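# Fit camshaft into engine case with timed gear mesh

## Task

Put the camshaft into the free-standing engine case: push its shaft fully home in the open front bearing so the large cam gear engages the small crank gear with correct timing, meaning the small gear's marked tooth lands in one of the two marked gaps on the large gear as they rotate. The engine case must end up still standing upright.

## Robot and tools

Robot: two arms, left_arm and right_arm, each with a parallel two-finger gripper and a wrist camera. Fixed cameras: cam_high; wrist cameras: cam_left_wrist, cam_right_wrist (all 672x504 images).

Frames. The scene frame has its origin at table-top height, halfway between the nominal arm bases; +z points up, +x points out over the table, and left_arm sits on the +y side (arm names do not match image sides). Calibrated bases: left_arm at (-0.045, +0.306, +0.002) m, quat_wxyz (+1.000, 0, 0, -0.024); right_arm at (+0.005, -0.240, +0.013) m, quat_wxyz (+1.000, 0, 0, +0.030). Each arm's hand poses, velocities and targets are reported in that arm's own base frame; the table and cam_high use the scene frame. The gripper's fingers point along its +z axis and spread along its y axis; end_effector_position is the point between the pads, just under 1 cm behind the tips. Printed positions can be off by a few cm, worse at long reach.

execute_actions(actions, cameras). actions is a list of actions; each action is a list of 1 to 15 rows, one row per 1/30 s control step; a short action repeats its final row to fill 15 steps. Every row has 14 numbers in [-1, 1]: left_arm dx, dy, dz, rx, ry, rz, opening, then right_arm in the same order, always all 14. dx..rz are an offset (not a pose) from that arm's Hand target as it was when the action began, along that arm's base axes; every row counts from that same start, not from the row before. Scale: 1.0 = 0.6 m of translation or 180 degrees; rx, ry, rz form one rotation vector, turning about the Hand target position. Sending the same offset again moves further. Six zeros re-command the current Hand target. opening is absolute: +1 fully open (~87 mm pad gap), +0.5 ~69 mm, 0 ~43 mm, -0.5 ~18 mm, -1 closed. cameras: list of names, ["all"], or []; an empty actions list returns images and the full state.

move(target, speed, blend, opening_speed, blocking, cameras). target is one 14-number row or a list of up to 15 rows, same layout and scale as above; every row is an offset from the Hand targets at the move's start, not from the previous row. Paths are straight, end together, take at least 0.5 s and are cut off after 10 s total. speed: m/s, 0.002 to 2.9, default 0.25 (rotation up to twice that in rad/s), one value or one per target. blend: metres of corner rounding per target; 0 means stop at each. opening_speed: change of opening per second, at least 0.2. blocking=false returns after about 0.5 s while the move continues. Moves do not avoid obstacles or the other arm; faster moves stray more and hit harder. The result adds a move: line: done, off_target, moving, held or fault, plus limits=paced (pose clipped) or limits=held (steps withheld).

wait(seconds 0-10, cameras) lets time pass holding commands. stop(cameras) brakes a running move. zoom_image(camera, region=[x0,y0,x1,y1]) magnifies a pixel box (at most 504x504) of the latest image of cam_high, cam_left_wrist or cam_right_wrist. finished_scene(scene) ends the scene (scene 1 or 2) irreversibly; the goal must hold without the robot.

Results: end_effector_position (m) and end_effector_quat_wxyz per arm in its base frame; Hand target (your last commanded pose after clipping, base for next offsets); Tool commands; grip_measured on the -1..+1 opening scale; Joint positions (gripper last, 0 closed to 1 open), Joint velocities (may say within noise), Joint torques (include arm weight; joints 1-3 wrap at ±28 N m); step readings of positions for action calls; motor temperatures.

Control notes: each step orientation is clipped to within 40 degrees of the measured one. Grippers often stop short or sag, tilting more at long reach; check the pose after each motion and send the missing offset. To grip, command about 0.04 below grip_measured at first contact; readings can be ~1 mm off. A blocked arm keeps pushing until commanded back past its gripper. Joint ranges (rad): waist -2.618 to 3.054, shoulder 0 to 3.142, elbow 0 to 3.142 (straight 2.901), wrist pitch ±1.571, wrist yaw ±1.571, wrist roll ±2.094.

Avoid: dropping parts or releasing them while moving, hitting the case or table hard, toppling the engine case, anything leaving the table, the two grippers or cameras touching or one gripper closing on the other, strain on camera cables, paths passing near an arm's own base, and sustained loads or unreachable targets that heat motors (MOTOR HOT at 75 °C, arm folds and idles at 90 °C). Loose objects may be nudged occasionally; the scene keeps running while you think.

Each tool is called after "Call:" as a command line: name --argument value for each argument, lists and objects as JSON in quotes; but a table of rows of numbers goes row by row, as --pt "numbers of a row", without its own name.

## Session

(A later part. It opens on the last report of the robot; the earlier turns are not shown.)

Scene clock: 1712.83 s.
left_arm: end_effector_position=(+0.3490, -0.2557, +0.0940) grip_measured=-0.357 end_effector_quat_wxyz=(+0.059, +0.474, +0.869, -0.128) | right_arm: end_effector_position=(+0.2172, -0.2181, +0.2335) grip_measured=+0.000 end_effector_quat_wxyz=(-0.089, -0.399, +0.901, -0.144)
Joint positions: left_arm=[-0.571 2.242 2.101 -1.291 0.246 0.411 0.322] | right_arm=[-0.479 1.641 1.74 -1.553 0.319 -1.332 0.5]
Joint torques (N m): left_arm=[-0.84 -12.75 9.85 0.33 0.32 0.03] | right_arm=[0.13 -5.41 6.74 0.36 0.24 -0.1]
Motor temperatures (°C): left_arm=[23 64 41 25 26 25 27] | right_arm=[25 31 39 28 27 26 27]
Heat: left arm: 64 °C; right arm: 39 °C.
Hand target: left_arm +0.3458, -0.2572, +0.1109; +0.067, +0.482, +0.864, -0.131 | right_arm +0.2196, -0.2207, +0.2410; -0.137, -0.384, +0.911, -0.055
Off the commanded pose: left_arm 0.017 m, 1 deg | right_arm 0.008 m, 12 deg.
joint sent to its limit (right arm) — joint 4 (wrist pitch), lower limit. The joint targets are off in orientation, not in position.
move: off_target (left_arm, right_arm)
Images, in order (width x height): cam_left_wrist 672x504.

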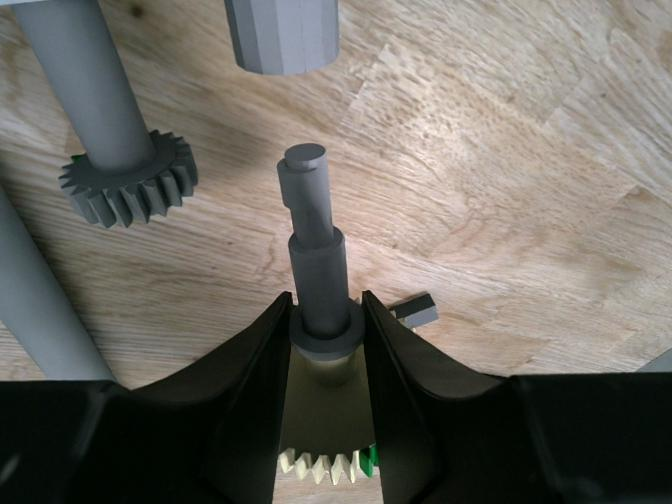

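Call:
move --target '[0.02, -0.0145, -0.035, 0, 0, 0, -0.75, 0, 0, 0, 0, 0, 0, 0]' --speed 0.04 --cameras '["cam_left_wrist"]'

Call:
zoom_image --camera "cam_left_wrist" --region '[80, 0, 440, 360]'

Scene clock: 1727.47 s.
left_arm: end_effector_position=(+0.3559, -0.2602, +0.0906) grip_measured=-0.357 end_effector_quat_wxyz=(+0.066, +0.475, +0.868, -0.128) | right_arm: end_effector_position=(+0.2172, -0.2181, +0.2335) grip_measured=+0.000 end_effector_quat_wxyz=(-0.089, -0.399, +0.901, -0.144)
Joint positions: left_arm=[-0.571 2.266 2.127 -1.279 0.246 0.411 0.322] | right_arm=[-0.479 1.641 1.74 -1.553 0.319 -1.332 0.5]
Joint torques (N m): left_arm=[-1.02 -9.5 10 0.64 0.31 0.02] | right_arm=[0.12 -5.44 6.74 0.36 0.24 -0.09]
Motor temperatures (°C): left_arm=[23 64 41 25 26 25 27] | right_arm=[25 31 39 28 27 26 27]
Heat: left arm: 64 °C; right arm: 39 °C.
Hand target: left_arm +0.3579, -0.2659, +0.0900; +0.068, +0.482, +0.864, -0.131 | right_arm +0.2196, -0.2207, +0.2410; -0.137, -0.384, +0.911, -0.055
Off the commanded pose: left_arm 0.006 m, 1 deg | right_arm 0.008 m, 12 deg.
joint sent to its limit (right arm) — joint 4 (wrist pitch), lower limit. The joint targets are off in orientation, not in position.
move: off_target (right_arm)
Images, in order (width x height): cam_left_wrist 672x504.

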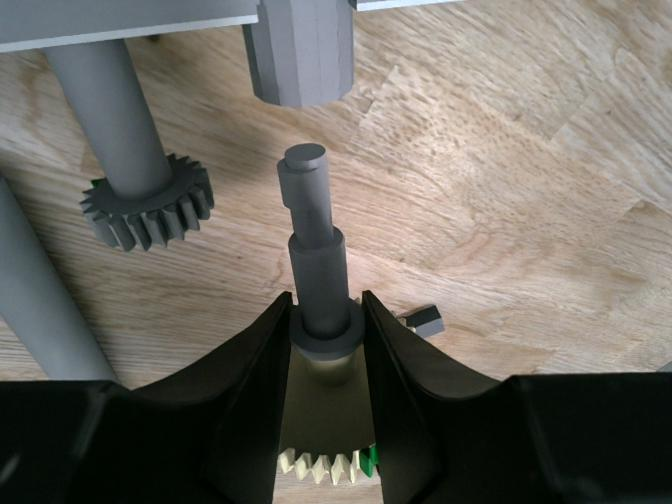

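Scaled by 1.400 from the camera's 672x504 image, which has a finer 960x720 frame.

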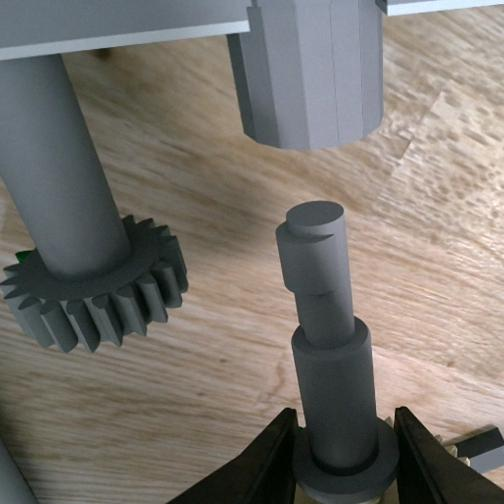

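Call:
zoom_image --camera "cam_left_wrist" --region '[30, 20, 380, 260]'

Call:
zoom_image --camera "cam_left_wrist" --region '[250, 130, 410, 370]'

Scaled by 1.440 from the camera's 672x504 image, which has a finer 960x720 frame.

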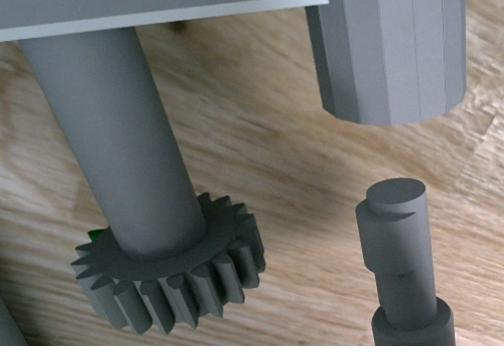

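Scaled by 2.100 from the camera's 672x504 image, which has a finer 960x720 frame.

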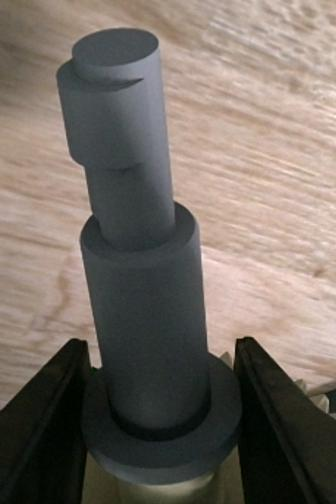

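Call:
move --target '[0, 0, 0, 0, 0, 0, -0.75, -0.081, 0.534, -0.2, 0.4233, -0.5313, -0.0478, 0]' --speed 0.3 --cameras '["all"]'

Scene clock: 1799.13 s.
left_arm: end_effector_position=(+0.3559, -0.2602, +0.0906) grip_measured=-0.357 end_effector_quat_wxyz=(+0.066, +0.475, +0.868, -0.128) | right_arm: end_effector_position=(+0.1709, +0.0521, +0.1272) grip_measured=+0.000 end_effector_quat_wxyz=(+0.659, -0.225, +0.699, +0.166)
Joint positions: left_arm=[-0.571 2.266 2.127 -1.279 0.246 0.411 0.322] | right_arm=[-0.995 0.406 0.311 -1.25 -1.491 -1.409 0.5]
Joint torques (N m): left_arm=[-1.03 -9.5 10 0.65 0.31 0.02] | right_arm=[0.16 3.18 5.18 0.54 -0.62 -0.04]
Motor temperatures (°C): left_arm=[23 57 45 26 26 25 27] | right_arm=[25 31 39 28 27 26 27]
Heat: left arm: 57 °C; right arm: 39 °C.
Hand target: left_arm +0.3578, -0.2659, +0.0900; +0.068, +0.482, +0.864, -0.131 | right_arm +0.1716, +0.0511, +0.1288; +0.659, -0.226, +0.698, +0.165 (not the last commanded pose)
Off the commanded pose: left_arm 0.006 m, 1 deg | right_arm 0.048 m, 20 deg.
move: held (right_arm; a check stopped the path); limits=held
pose unreachable (right arm): on one or more control steps of this call, first in action 0 (counted from 0), this arm could not follow its commanded pose, so it was not sent that pose on those steps. It may still have moved: this result reports where it is.
cause: moving toward the commanded pose would bring two parts of the arm too close to each other (its upper arm (the part past joint 2) and its wrist (the part past joint 5), with joints 3 (elbow) to 5 (wrist yaw) between them, 11 mm apart when it was first held).

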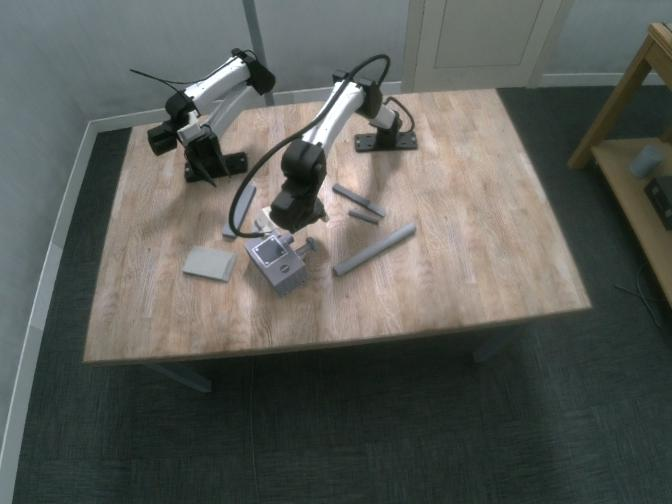

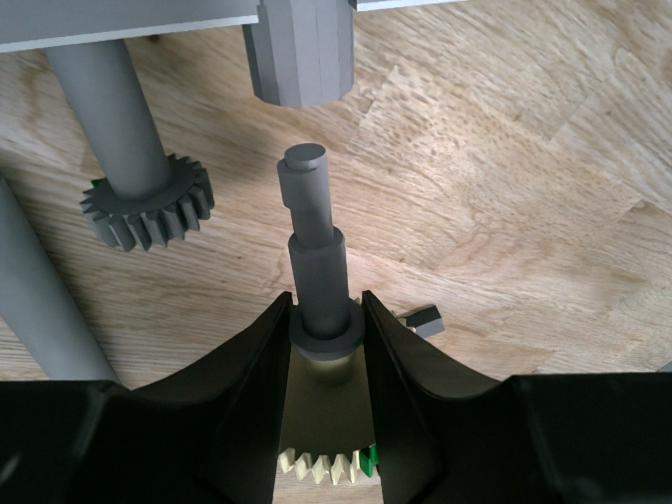

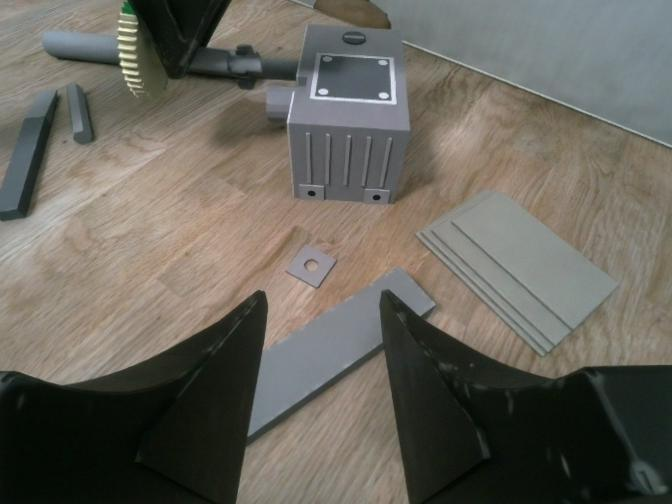

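Call:
zoom_image --camera "cam_right_wrist" --region '[30, 0, 430, 210]'

Scaled by 1.260 from the camera's 672x504 image, which has a finer 960x720 frame.

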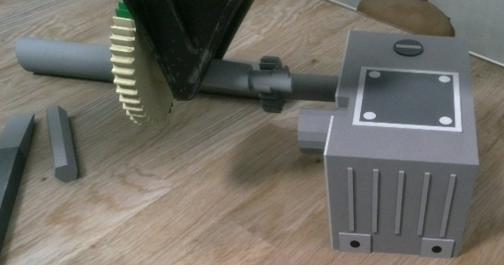

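Call:
zoom_image --camera "cam_right_wrist" --region '[100, 0, 340, 150]'

Scaled by 2.100 from the camera's 672x504 image, which has a finer 960x720 frame.

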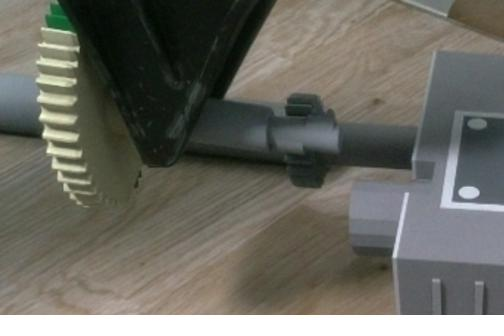

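Call:
move --target '[0, 0, -0.03, 0, 0, 0, -0.75, 0, 0, 0, 0, 0, 0, 0]' --speed 0.04 --cameras '["cam_left_wrist", "cam_right_wrist"]'

Call:
zoom_image --camera "cam_right_wrist" --region '[100, 0, 340, 150]'

Scene clock: 1866.73 s.
left_arm: end_effector_position=(+0.3628, -0.2646, +0.0799) grip_measured=-0.357 end_effector_quat_wxyz=(+0.080, +0.476, +0.866, -0.129) | right_arm: end_effector_position=(+0.1709, +0.0521, +0.1272) grip_measured=+0.000 end_effector_quat_wxyz=(+0.659, -0.225, +0.699, +0.166)
Joint positions: left_arm=[-0.571 2.266 2.084 -1.207 0.246 0.411 0.322] | right_arm=[-0.995 0.406 0.311 -1.25 -1.491 -1.409 0.5]
Joint torques (N m): left_arm=[-1.01 -10.03 6.43 0.73 0.31 0.02] | right_arm=[0.17 3.18 5.22 0.53 -0.62 -0.04]
Motor temperatures (°C): left_arm=[23 56 46 26 26 25 27] | right_arm=[25 30 39 29 27 26 27]
Heat: left arm: 56 °C; right arm: 39 °C.
Hand target: left_arm +0.3578, -0.2659, +0.0720; +0.068, +0.482, +0.864, -0.131 | right_arm +0.1716, +0.0511, +0.1288; +0.659, -0.226, +0.698, +0.165
Off the commanded pose: left_arm 0.009 m, 2 deg | right_arm 0.002 m, 0 deg.
move: done
Images, in order (width x height): cam_left_wrist 672x504, cam_right_wrist 672x504.

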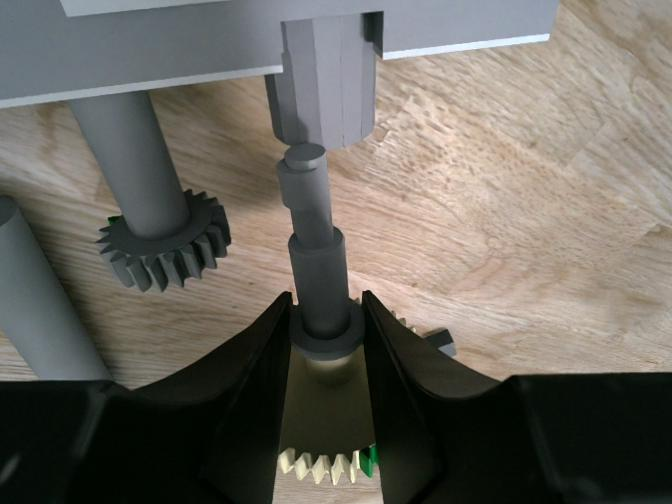

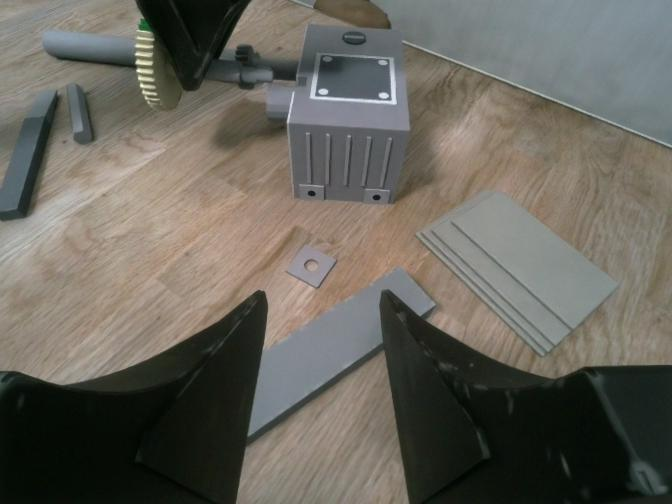

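Scaled by 2.100 from the camera's 672x504 image, which has a finer 960x720 frame.

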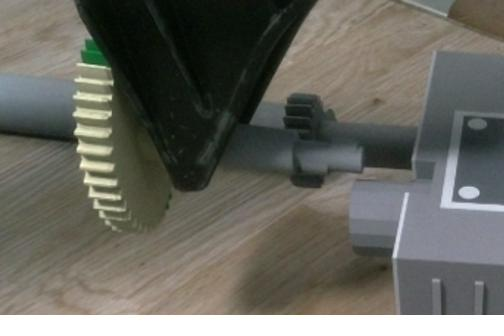

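Call:
zoom_image --camera "cam_left_wrist" --region '[230, 60, 430, 260]'

Scaled by 2.520 from the camera's 672x504 image, which has a finer 960x720 frame.

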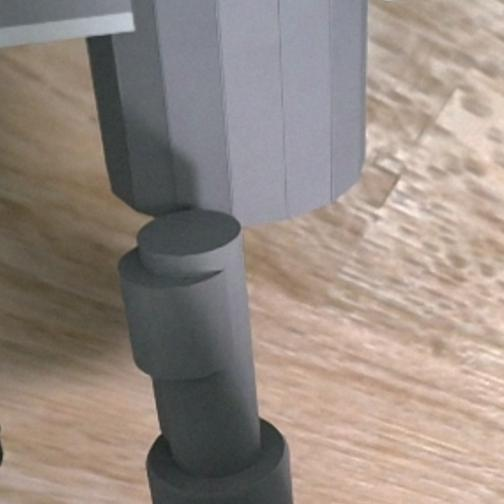

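Call:
move --pt "-0.026 0.012 0.0 0 0 0 -0.75 0 0 0 0 0 0 0" --pt "-0.0217 0.01 -0.035 0 0 0 -0.75 0 0 0 0 0 0 0" --speed 0.05 --cameras '["cam_left_wrist", "cam_right_wrist"]'

Call:
zoom_image --camera "cam_right_wrist" --region '[100, 0, 340, 150]'

Call:
zoom_image --camera "cam_left_wrist" --region '[80, 0, 440, 360]'

Scene clock: 1889.73 s.
left_arm: end_effector_position=(+0.3481, -0.2585, +0.0409) grip_measured=-0.357 end_effector_quat_wxyz=(+0.060, +0.477, +0.867, -0.128) | right_arm: end_effector_position=(+0.1709, +0.0521, +0.1272) grip_measured=+0.000 end_effector_quat_wxyz=(+0.659, -0.225, +0.699, +0.166)
Joint positions: left_arm=[-0.577 2.244 1.894 -1.078 0.246 0.411 0.322] | right_arm=[-0.995 0.406 0.311 -1.25 -1.491 -1.409 0.5]
Joint torques (N m): left_arm=[-0.83 -13.33 6.27 0.64 0.3 -0.03] | right_arm=[0.16 3.21 5.18 0.54 -0.61 -0.05]
Motor temperatures (°C): left_arm=[23 57 43 26 26 25 27] | right_arm=[25 29 39 29 27 26 27]
Heat: left arm: 57 °C; right arm: 39 °C.
Hand target: left_arm +0.3448, -0.2598, +0.0510; +0.068, +0.482, +0.864, -0.131 | right_arm +0.1716, +0.0511, +0.1288; +0.659, -0.226, +0.698, +0.165
Off the commanded pose: left_arm 0.011 m, 1 deg | right_arm 0.002 m, 0 deg.
move: off_target (left_arm)
Images, in order (width x height): cam_left_wrist 672x504, cam_right_wrist 672x504.

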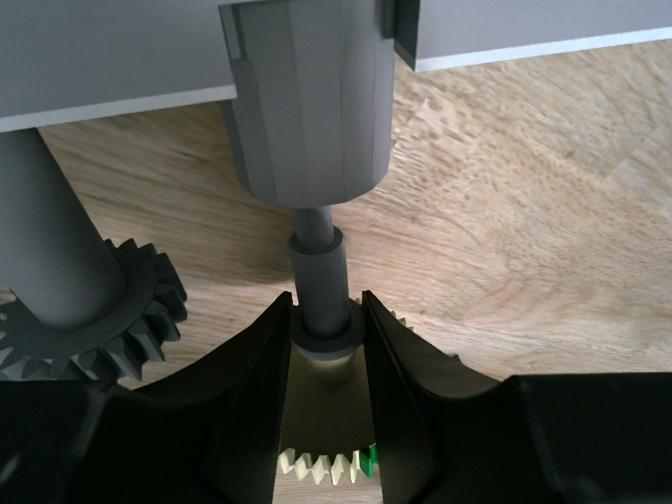

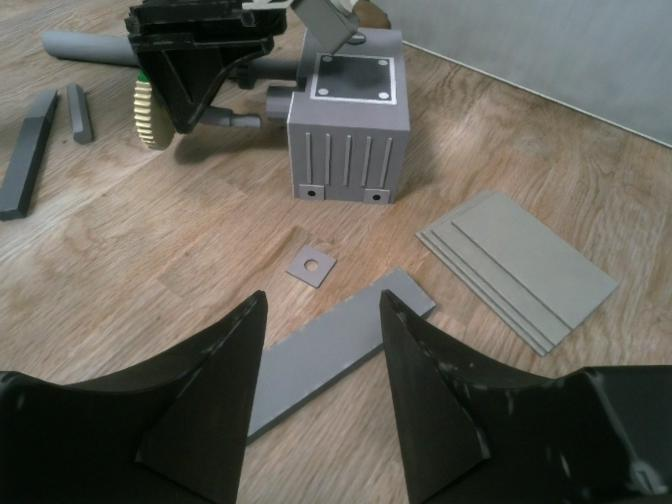

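Scaled by 2.100 from the camera's 672x504 image, which has a finer 960x720 frame.

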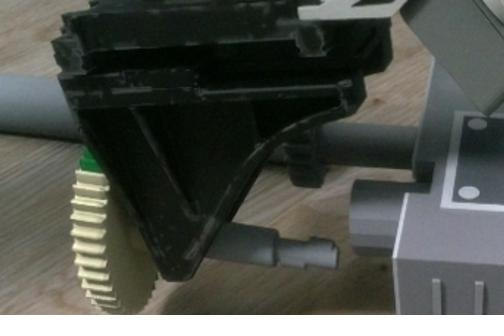

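Scaled by 1.400 from the camera's 672x504 image, which has a finer 960x720 frame.

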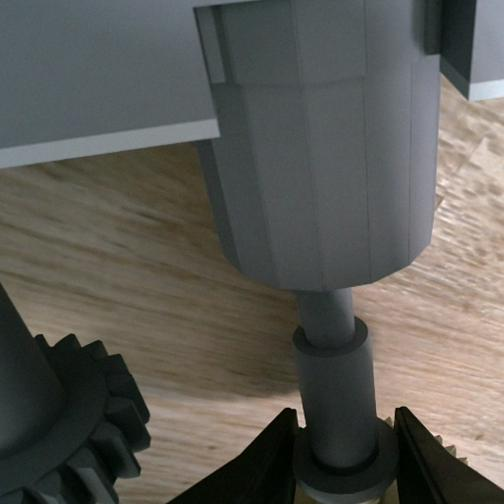

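Call:
move --target '[-0.003, -0.002, 0.025, -0.0244, -0.0184, 0, -0.75, 0, 0, 0, 0, 0, 0, 0]' --speed 0.05 --cameras '["cam_left_wrist", "cam_right_wrist"]'

Call:
zoom_image --camera "cam_right_wrist" --region '[100, 0, 340, 150]'

Call:
zoom_image --camera "cam_left_wrist" --region '[80, 0, 440, 360]'

Scene clock: 1908.40 s.
left_arm: end_effector_position=(+0.3445, -0.2596, +0.0482) grip_measured=-0.357 end_effector_quat_wxyz=(+0.093, +0.480, +0.861, -0.139) | right_arm: end_effector_position=(+0.1709, +0.0521, +0.1272) grip_measured=+0.000 end_effector_quat_wxyz=(+0.659, -0.225, +0.699, +0.166)
Joint positions: left_arm=[-0.577 2.157 1.778 -0.981 0.263 0.411 0.322] | right_arm=[-0.995 0.406 0.311 -1.25 -1.491 -1.409 0.5]
Joint torques (N m): left_arm=[0.05 -14.3 6.3 0.82 0.5 -0.01] | right_arm=[0.17 3.19 5.22 0.54 -0.62 -0.04]
Motor temperatures (°C): left_arm=[23 66 41 26 26 25 27] | right_arm=[25 29 38 29 28 26 27]
Heat: left arm: 66 °C; right arm: 38 °C.
Hand target: left_arm +0.3430, -0.2610, +0.0659; +0.111, +0.482, +0.856, -0.150 | right_arm +0.1716, +0.0511, +0.1288; +0.659, -0.226, +0.698, +0.165
Off the commanded pose: left_arm 0.018 m, 2 deg | right_arm 0.002 m, 0 deg.
move: off_target (left_arm)
Images, in order (width x height): cam_left_wrist 672x504, cam_right_wrist 672x504.

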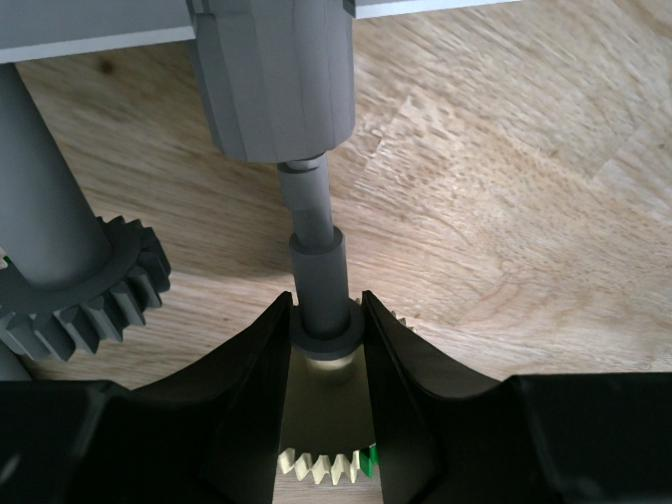

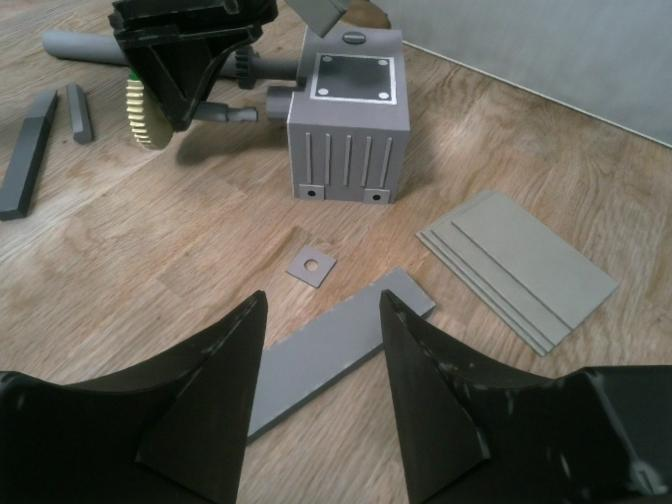

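Scaled by 2.100 from the camera's 672x504 image, which has a finer 960x720 frame.

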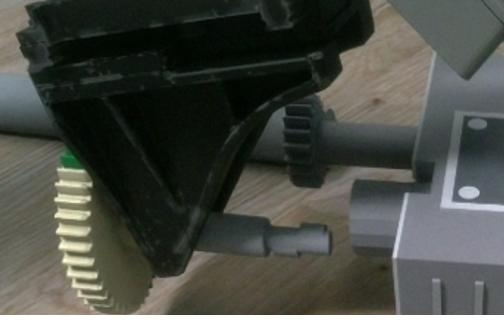

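Scaled by 1.400 from the camera's 672x504 image, which has a finer 960x720 frame.

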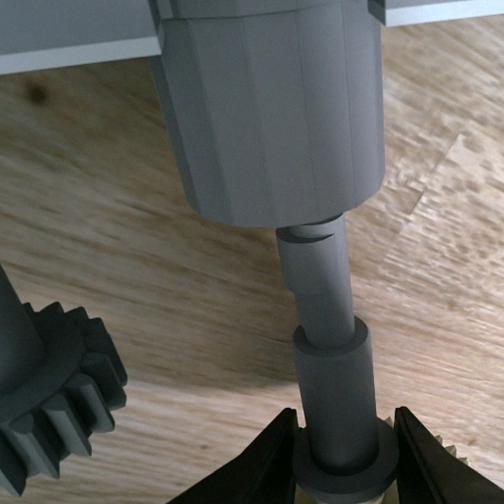

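Call:
move --target '[0.006, 0.005, 0.013, -0.0044, -0.0033, -0.0067, -0.75, 0, 0, 0, 0, 0, 0, 0]' --speed 0.05 --cameras '["cam_left_wrist", "cam_right_wrist"]'

Call:
zoom_image --camera "cam_right_wrist" --region '[100, 0, 340, 150]'

Call:
zoom_image --camera "cam_left_wrist" --region '[80, 0, 440, 360]'

Scene clock: 1922.80 s.
left_arm: end_effector_position=(+0.3476, -0.2575, +0.0520) grip_measured=-0.357 end_effector_quat_wxyz=(+0.100, +0.487, +0.855, -0.144) | right_arm: end_effector_position=(+0.1709, +0.0521, +0.1272) grip_measured=+0.000 end_effector_quat_wxyz=(+0.659, -0.225, +0.699, +0.166)
Joint positions: left_arm=[-0.566 2.148 1.778 -0.98 0.277 0.439 0.322] | right_arm=[-0.995 0.406 0.311 -1.25 -1.491 -1.409 0.5]
Joint torques (N m): left_arm=[0.27 -14.26 7.82 0.65 0.53 0.02] | right_arm=[0.18 3.19 5.2 0.54 -0.62 -0.04]
Motor temperatures (°C): left_arm=[23 70 41 26 26 25 28] | right_arm=[25 29 38 29 28 26 27]
Heat: left arm: 70 °C; right arm: 38 °C.
Hand target: left_arm +0.3465, -0.2581, +0.0738; +0.117, +0.492, +0.849, -0.154 | right_arm +0.1716, +0.0511, +0.1288; +0.659, -0.226, +0.698, +0.165
Off the commanded pose: left_arm 0.022 m, 2 deg | right_arm 0.002 m, 0 deg.
move: off_target (left_arm)
Images, in order (width x height): cam_left_wrist 672x504, cam_right_wrist 672x504.

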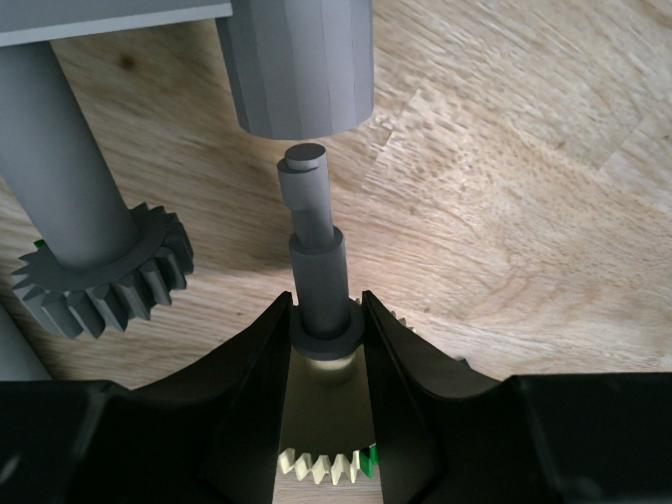

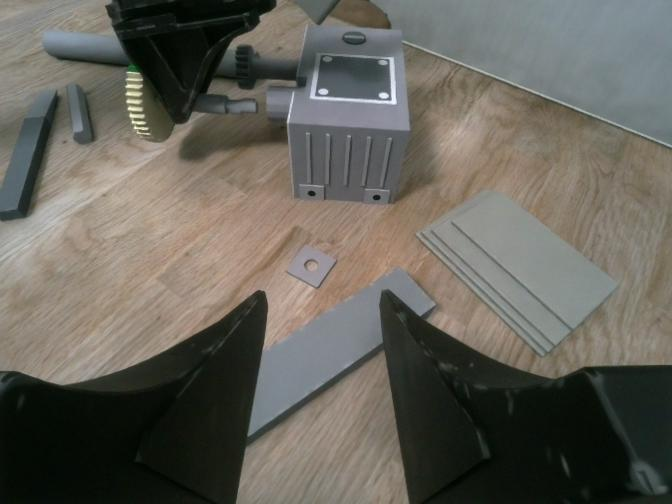

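Scaled by 2.100 from the camera's 672x504 image, which has a finer 960x720 frame.

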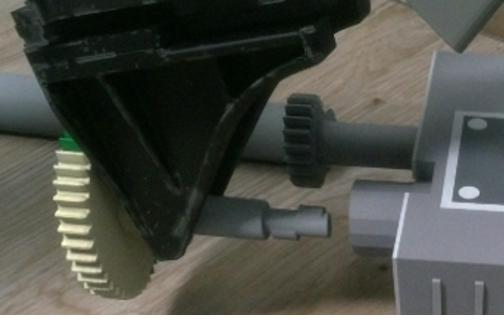

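Scaled by 1.400 from the camera's 672x504 image, which has a finer 960x720 frame.

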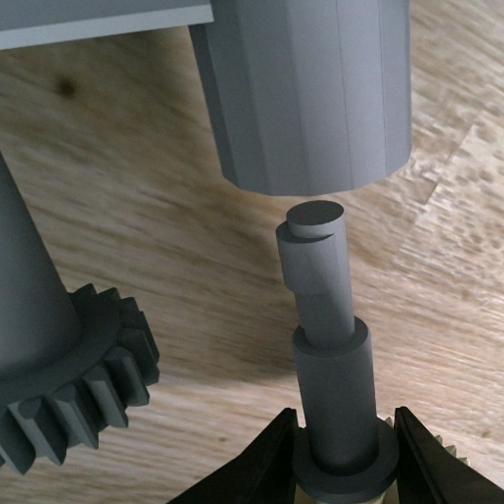

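Call:
move --target '[0.002, -0.009, 0.006, 0, 0, 0, -0.75, 0, 0, 0, 0, 0, 0, 0]' --speed 0.05 --cameras '["cam_left_wrist", "cam_right_wrist"]'

Call:
zoom_image --camera "cam_right_wrist" --region '[100, 0, 340, 150]'

Call:
zoom_image --camera "cam_left_wrist" --region '[80, 0, 440, 360]'

Scene clock: 1934.37 s.
left_arm: end_effector_position=(+0.3486, -0.2583, +0.0551) grip_measured=-0.357 end_effector_quat_wxyz=(+0.102, +0.488, +0.855, -0.144) | right_arm: end_effector_position=(+0.1709, +0.0521, +0.1272) grip_measured=+0.000 end_effector_quat_wxyz=(+0.659, -0.225, +0.699, +0.166)
Joint positions: left_arm=[-0.566 2.148 1.79 -0.988 0.277 0.44 0.322] | right_arm=[-0.995 0.406 0.311 -1.25 -1.491 -1.409 0.5]
Joint torques (N m): left_arm=[-0.65 -13.18 10.1 0.55 0.5 -0.05] | right_arm=[0.2 3.19 5.22 0.53 -0.62 -0.04]
Motor temperatures (°C): left_arm=[23 71 42 26 26 25 28] | right_arm=[25 29 38 29 28 26 27]
Heat: left arm: 71 °C; right arm: 38 °C.
Hand target: left_arm +0.3478, -0.2636, +0.0775; +0.117, +0.492, +0.849, -0.154 | right_arm +0.1716, +0.0511, +0.1288; +0.659, -0.226, +0.698, +0.165
Off the commanded pose: left_arm 0.023 m, 2 deg | right_arm 0.002 m, 0 deg.
move: off_target (left_arm)
Images, in order (width x height): cam_left_wrist 672x504, cam_right_wrist 672x504.

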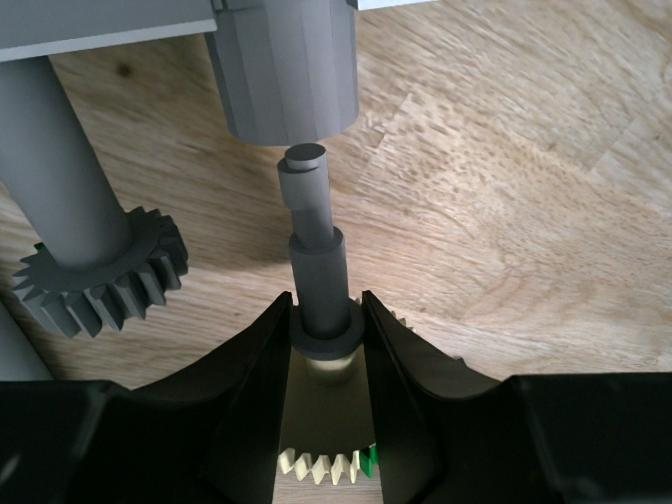

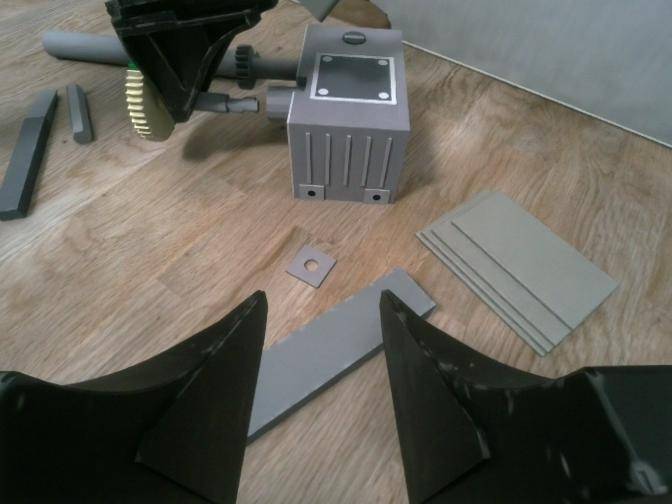

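Scaled by 2.100 from the camera's 672x504 image, which has a finer 960x720 frame.

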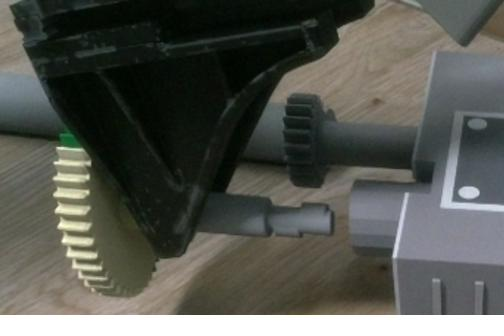

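Scaled by 1.400 from the camera's 672x504 image, which has a finer 960x720 frame.

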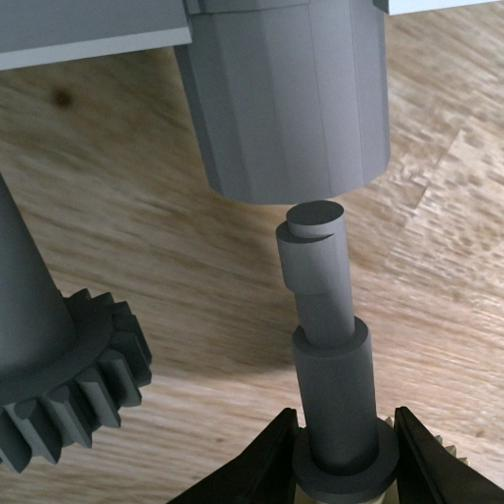

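Call:
move --target '[0.014, -0.019, 0.003, 0, 0, 0, -0.75, 0, 0, 0, 0, 0, 0, 0]' --speed 0.04 --cameras '["cam_left_wrist", "cam_right_wrist"]'

Call:
zoom_image --camera "cam_right_wrist" --region '[100, 0, 340, 150]'

Call:
zoom_image --camera "cam_left_wrist" --region '[80, 0, 440, 360]'

Scene clock: 1946.97 s.
left_arm: end_effector_position=(+0.3566, -0.2666, +0.0796) grip_measured=-0.357 end_effector_quat_wxyz=(+0.120, +0.491, +0.851, -0.145) | right_arm: end_effector_position=(+0.1709, +0.0521, +0.1272) grip_measured=+0.000 end_effector_quat_wxyz=(+0.659, -0.225, +0.699, +0.166)
Joint positions: left_arm=[-0.572 2.148 1.883 -1.043 0.277 0.438 0.322] | right_arm=[-0.995 0.406 0.311 -1.25 -1.491 -1.409 0.5]
Joint torques (N m): left_arm=[-1.17 -8.64 10.56 0.82 0.47 -0.14] | right_arm=[0.17 3.18 5.22 0.53 -0.62 -0.04]
Motor temperatures (°C): left_arm=[23 70 44 26 26 25 28] | right_arm=[25 29 38 29 28 26 27]
Heat: left arm: 70 °C; right arm: 38 °C.
Hand target: left_arm +0.3563, -0.2749, +0.0792; +0.117, +0.492, +0.849, -0.154 | right_arm +0.1716, +0.0511, +0.1288; +0.659, -0.226, +0.698, +0.165
Off the commanded pose: left_arm 0.008 m, 1 deg | right_arm 0.002 m, 0 deg.
move: done
Images, in order (width x height): cam_left_wrist 672x504, cam_right_wrist 672x504.

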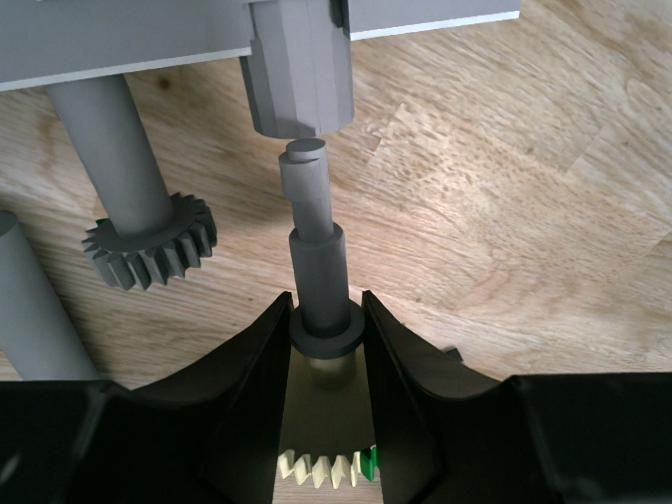

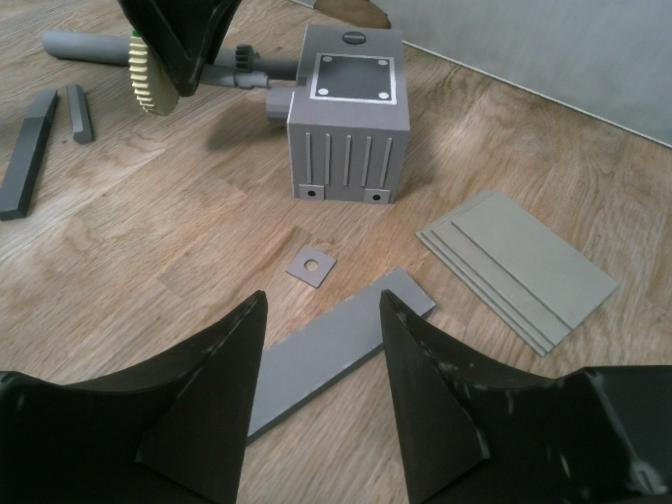

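Scaled by 2.100 from the camera's 672x504 image, which has a finer 960x720 frame.

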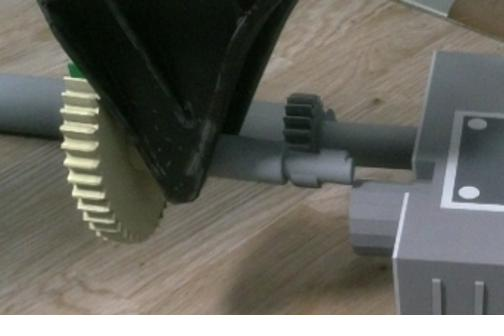

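Scaled by 1.400 from the camera's 672x504 image, which has a finer 960x720 frame.

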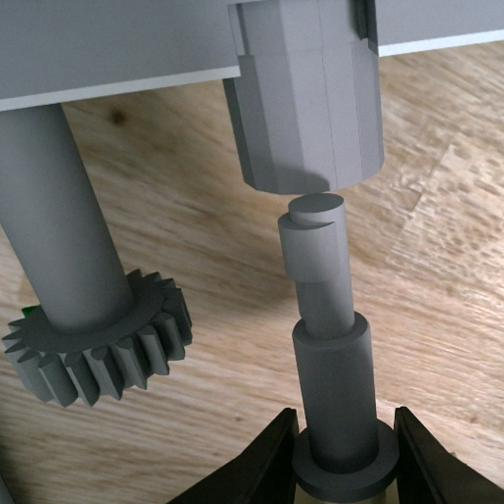

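Call:
move --pt "-0.02 0.022 0 0 0 0 -0.75 0 0 0 0 0 0 0" --pt "-0.0142 0.0185 -0.02 0 0 0 -0.75 0 0 0 0 0 0 0" --speed 0.05 --cameras '["cam_left_wrist"]'

Scene clock: 1963.47 s.
left_arm: end_effector_position=(+0.3501, -0.2625, +0.0572) grip_measured=-0.357 end_effector_quat_wxyz=(+0.108, +0.490, +0.853, -0.145) | right_arm: end_effector_position=(+0.1709, +0.0521, +0.1272) grip_measured=+0.000 end_effector_quat_wxyz=(+0.659, -0.225, +0.699, +0.166)
Joint positions: left_arm=[-0.572 2.148 1.797 -0.982 0.277 0.438 0.322] | right_arm=[-0.995 0.406 0.311 -1.25 -1.491 -1.409 0.5]
Joint torques (N m): left_arm=[-0.16 -12.75 6.43 0.89 0.5 -0.04] | right_arm=[0.16 3.18 5.22 0.54 -0.62 -0.04]
Motor temperatures (°C): left_arm=[23 65 45 26 26 25 28] | right_arm=[25 29 38 29 28 26 27]
Heat: left arm: 65 °C; right arm: 38 °C.
Hand target: left_arm +0.3477, -0.2637, +0.0672; +0.117, +0.492, +0.849, -0.154 | right_arm +0.1716, +0.0511, +0.1288; +0.659, -0.226, +0.698, +0.165
Off the commanded pose: left_arm 0.010 m, 2 deg | right_arm 0.002 m, 0 deg.
move: done
Images, in order (width x height): cam_left_wrist 672x504.

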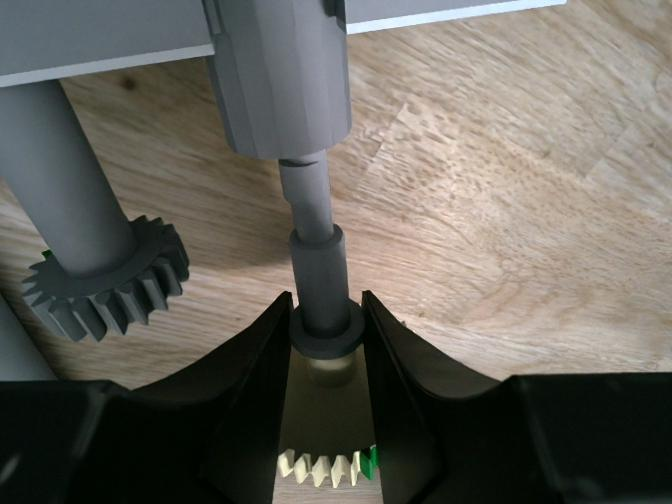

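Call:
wait --seconds 0.1 --cameras '["cam_left_wrist", "cam_right_wrist"]'

Call:
zoom_image --camera "cam_right_wrist" --region '[160, 40, 320, 140]'

Call:
zoom_image --camera "cam_left_wrist" --region '[180, 60, 400, 280]'

Scene clock: 1978.60 s.
left_arm: end_effector_position=(+0.3502, -0.2626, +0.0572) grip_measured=-0.357 end_effector_quat_wxyz=(+0.108, +0.490, +0.853, -0.145) | right_arm: end_effector_position=(+0.1709, +0.0521, +0.1272) grip_measured=+0.000 end_effector_quat_wxyz=(+0.659, -0.225, +0.699, +0.166)
Joint positions: left_arm=[-0.572 2.148 1.797 -0.981 0.277 0.438 0.322] | right_arm=[-0.995 0.406 0.311 -1.25 -1.491 -1.409 0.5]
Joint torques (N m): left_arm=[-0.1 -12.75 6.43 0.88 0.5 -0.04] | right_arm=[0.17 3.21 5.22 0.54 -0.62 -0.05]
Motor temperatures (°C): left_arm=[23 66 43 27 26 25 28] | right_arm=[25 29 38 29 28 26 27]
Heat: left arm: 66 °C; right arm: 38 °C.
Hand target: left_arm +0.3477, -0.2637, +0.0672; +0.117, +0.492, +0.849, -0.154 | right_arm +0.1716, +0.0511, +0.1288; +0.659, -0.226, +0.698, +0.165
Tool commands: left_gripper/opening=-0.75 right_gripper/opening=+0.0
Off the commanded pose: left_arm 0.010 m, 2 deg | right_arm 0.002 m, 0 deg.
wait: 0.10 s; at rest from the start
Images, in order (width x height): cam_left_wrist 672x504, cam_right_wrist 672x504.

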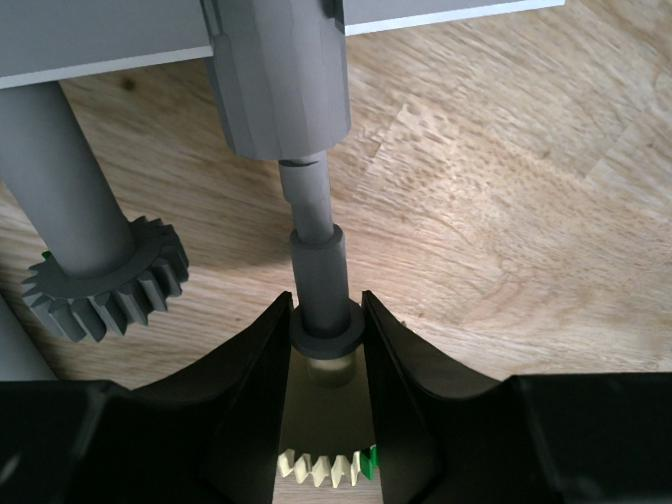

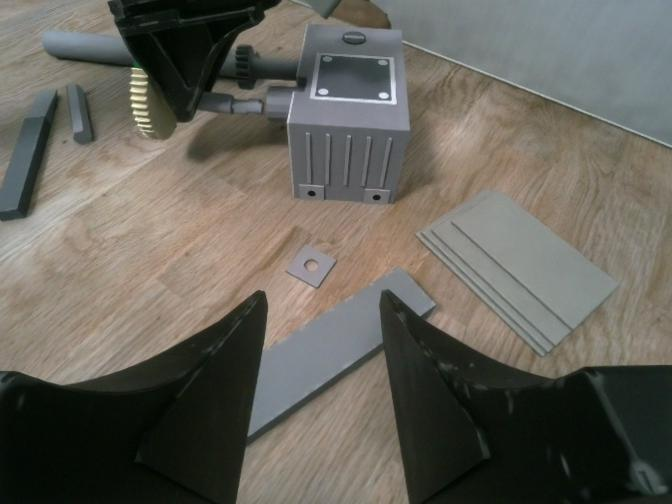

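Scaled by 3.150 from the camera's 672x504 image, which has a finer 960x720 frame.

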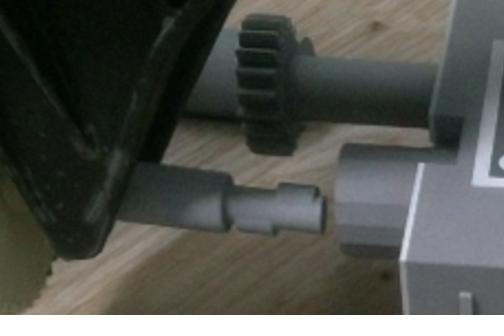

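Scaled by 2.291 from the camera's 672x504 image, which has a finer 960x720 frame.

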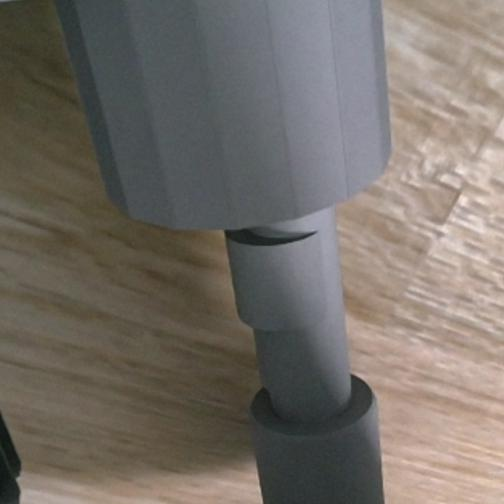

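Call:
move --target '[0.002, 0.0015, 0, -0.0111, -0.0084, 0, -0.75, 0, 0, 0, 0, 0, 0, 0]' --speed 0.05 --cameras '["cam_left_wrist", "cam_right_wrist"]'

Call:
zoom_image --camera "cam_right_wrist" --region '[160, 40, 320, 140]'

Call:
zoom_image --camera "cam_left_wrist" --region '[180, 60, 400, 280]'

Scene clock: 1996.23 s.
left_arm: end_effector_position=(+0.3493, -0.2620, +0.0494) grip_measured=-0.357 end_effector_quat_wxyz=(+0.118, +0.489, +0.851, -0.152) | right_arm: end_effector_position=(+0.1709, +0.0521, +0.1272) grip_measured=+0.000 end_effector_quat_wxyz=(+0.659, -0.225, +0.699, +0.166)
Joint positions: left_arm=[-0.567 2.128 1.73 -0.915 0.291 0.438 0.322] | right_arm=[-0.995 0.406 0.311 -1.25 -1.491 -1.409 0.5]
Joint torques (N m): left_arm=[0.32 -14.09 6.42 0.93 0.56 0.02] | right_arm=[0.18 3.17 5.22 0.54 -0.62 -0.05]
Motor temperatures (°C): left_arm=[23 68 41 27 26 25 28] | right_arm=[25 29 38 29 28 26 27]
Heat: left arm: 68 °C; right arm: 38 °C.
Hand target: left_arm +0.3489, -0.2628, +0.0672; +0.137, +0.491, +0.845, -0.162 | right_arm +0.1716, +0.0511, +0.1288; +0.659, -0.226, +0.698, +0.165
Off the commanded pose: left_arm 0.018 m, 3 deg | right_arm 0.002 m, 0 deg.
move: off_target (left_arm)
Images, in order (width x height): cam_left_wrist 672x504, cam_right_wrist 672x504.

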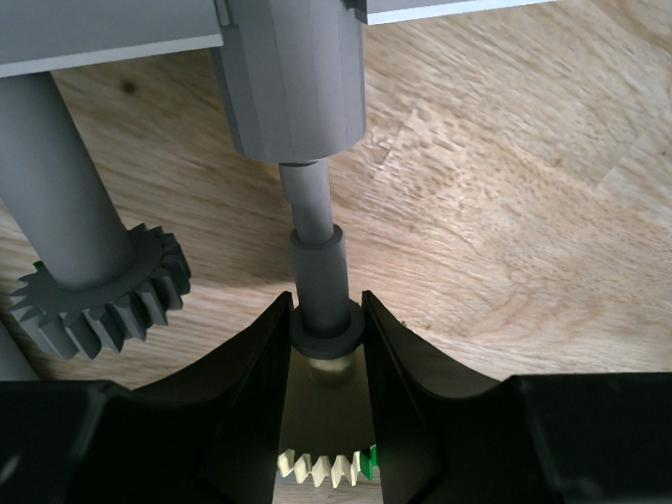

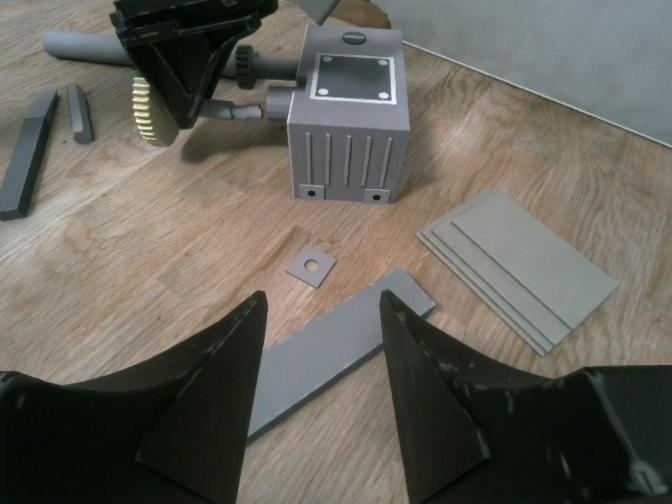

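Scaled by 3.150 from the camera's 672x504 image, which has a finer 960x720 frame.

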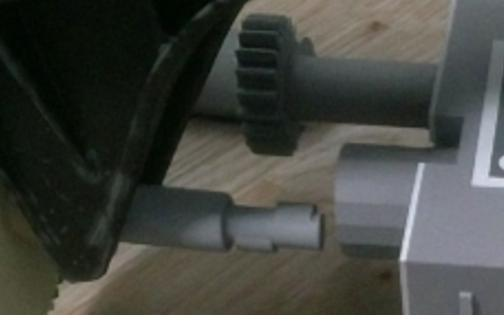

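Scaled by 2.291 from the camera's 672x504 image, which has a finer 960x720 frame.

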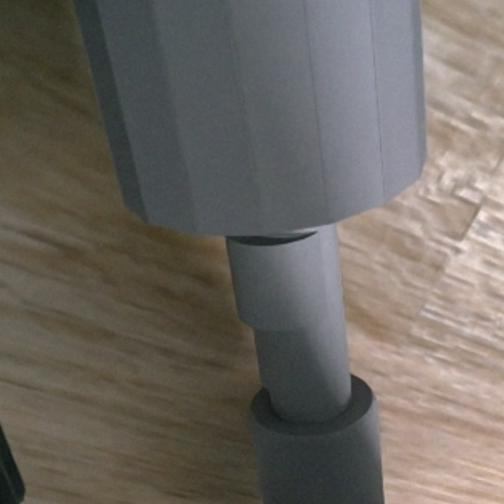

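Call:
move --target '[0, 0, 0.006, 0, 0, 0, -0.75, 0, 0, 0, 0, 0, 0, 0]' --speed 0.02

Scene clock: 2002.40 s.
left_arm: end_effector_position=(+0.3493, -0.2621, +0.0494) grip_measured=-0.357 end_effector_quat_wxyz=(+0.118, +0.489, +0.851, -0.152) | right_arm: end_effector_position=(+0.1709, +0.0521, +0.1272) grip_measured=+0.000 end_effector_quat_wxyz=(+0.659, -0.225, +0.699, +0.166)
Joint positions: left_arm=[-0.567 2.128 1.73 -0.915 0.291 0.438 0.322] | right_arm=[-0.995 0.406 0.311 -1.25 -1.491 -1.409 0.5]
Joint torques (N m): left_arm=[0.32 -14.27 7.41 0.8 0.54 0.01] | right_arm=[0.18 3.19 5.19 0.54 -0.62 -0.05]
Motor temperatures (°C): left_arm=[23 71 41 27 26 25 28] | right_arm=[25 29 38 29 28 26 27]
Heat: left arm: 71 °C; right arm: 38 °C.
Hand target: left_arm +0.3490, -0.2628, +0.0708; +0.137, +0.491, +0.845, -0.162 | right_arm +0.1716, +0.0511, +0.1288; +0.659, -0.226, +0.698, +0.165
Off the commanded pose: left_arm 0.021 m, 3 deg | right_arm 0.002 m, 0 deg.
move: off_target (left_arm)

Call:
move --target '[0, 0, 0.008, 0, 0, 0, -0.75, 0, 0, 0, 0, 0, 0, 0]' --speed 0.02

Scene clock: 2006.87 s.
left_arm: end_effector_position=(+0.3491, -0.2620, +0.0494) grip_measured=-0.357 end_effector_quat_wxyz=(+0.117, +0.489, +0.851, -0.152) | right_arm: end_effector_position=(+0.1709, +0.0521, +0.1272) grip_measured=+0.000 end_effector_quat_wxyz=(+0.659, -0.225, +0.699, +0.166)
Joint positions: left_arm=[-0.567 2.128 1.73 -0.916 0.291 0.438 0.322] | right_arm=[-0.995 0.406 0.311 -1.25 -1.491 -1.409 0.5]
Joint torques (N m): left_arm=[0.32 -14.49 8.77 0.63 0.54 0.01] | right_arm=[0.18 3.19 5.22 0.54 -0.62 -0.04]
Motor temperatures (°C): left_arm=[23 73 40 27 26 25 28] | right_arm=[25 29 38 29 28 26 27]
Heat: left arm: 73 °C; right arm: 38 °C.
Hand target: left_arm +0.3490, -0.2628, +0.0756; +0.137, +0.491, +0.845, -0.162 | right_arm +0.1716, +0.0511, +0.1288; +0.659, -0.226, +0.698, +0.165
Off the commanded pose: left_arm 0.026 m, 3 deg | right_arm 0.002 m, 0 deg.
move: off_target (left_arm)

Call:
move --target '[0, 0, 0.012, 0, 0, 0, -0.75, 0, 0, 0, 0, 0, 0, 0]' --speed 0.03

Scene clock: 2013.90 s.
left_arm: end_effector_position=(+0.3461, -0.2601, +0.0540) grip_measured=-0.357 end_effector_quat_wxyz=(+0.112, +0.488, +0.852, -0.152) | right_arm: end_effector_position=(+0.1709, +0.0521, +0.1272) grip_measured=+0.000 end_effector_quat_wxyz=(+0.659, -0.225, +0.699, +0.166)
Joint positions: left_arm=[-0.567 2.121 1.739 -0.942 0.291 0.438 0.322] | right_arm=[-0.995 0.406 0.311 -1.25 -1.491 -1.409 0.5]
Joint torques (N m): left_arm=[0.31 -14.19 10.15 0.62 0.53 0.01] | right_arm=[0.18 3.19 5.22 0.54 -0.62 -0.04]
Motor temperatures (°C): left_arm=[23 76 41 27 26 25 28] | right_arm=[25 29 38 29 28 26 27]
Heat: left arm: 76 °C; right arm: 38 °C. Fold the left arm in close to its base, or ease its load, before you think long.
Hand target: left_arm +0.3490, -0.2628, +0.0828; +0.137, +0.491, +0.845, -0.162 | right_arm +0.1716, +0.0511, +0.1288; +0.659, -0.226, +0.698, +0.165
Off the commanded pose: left_arm 0.029 m, 3 deg | right_arm 0.002 m, 0 deg.
MOTOR HOT: joint 2 (shoulder) of the left arm reports 76 °C; the controller's stop level is 90 °C. To cool a motor, set the load down, stop pushing, or move to a pose that needs little force.
move: off_target (left_arm)


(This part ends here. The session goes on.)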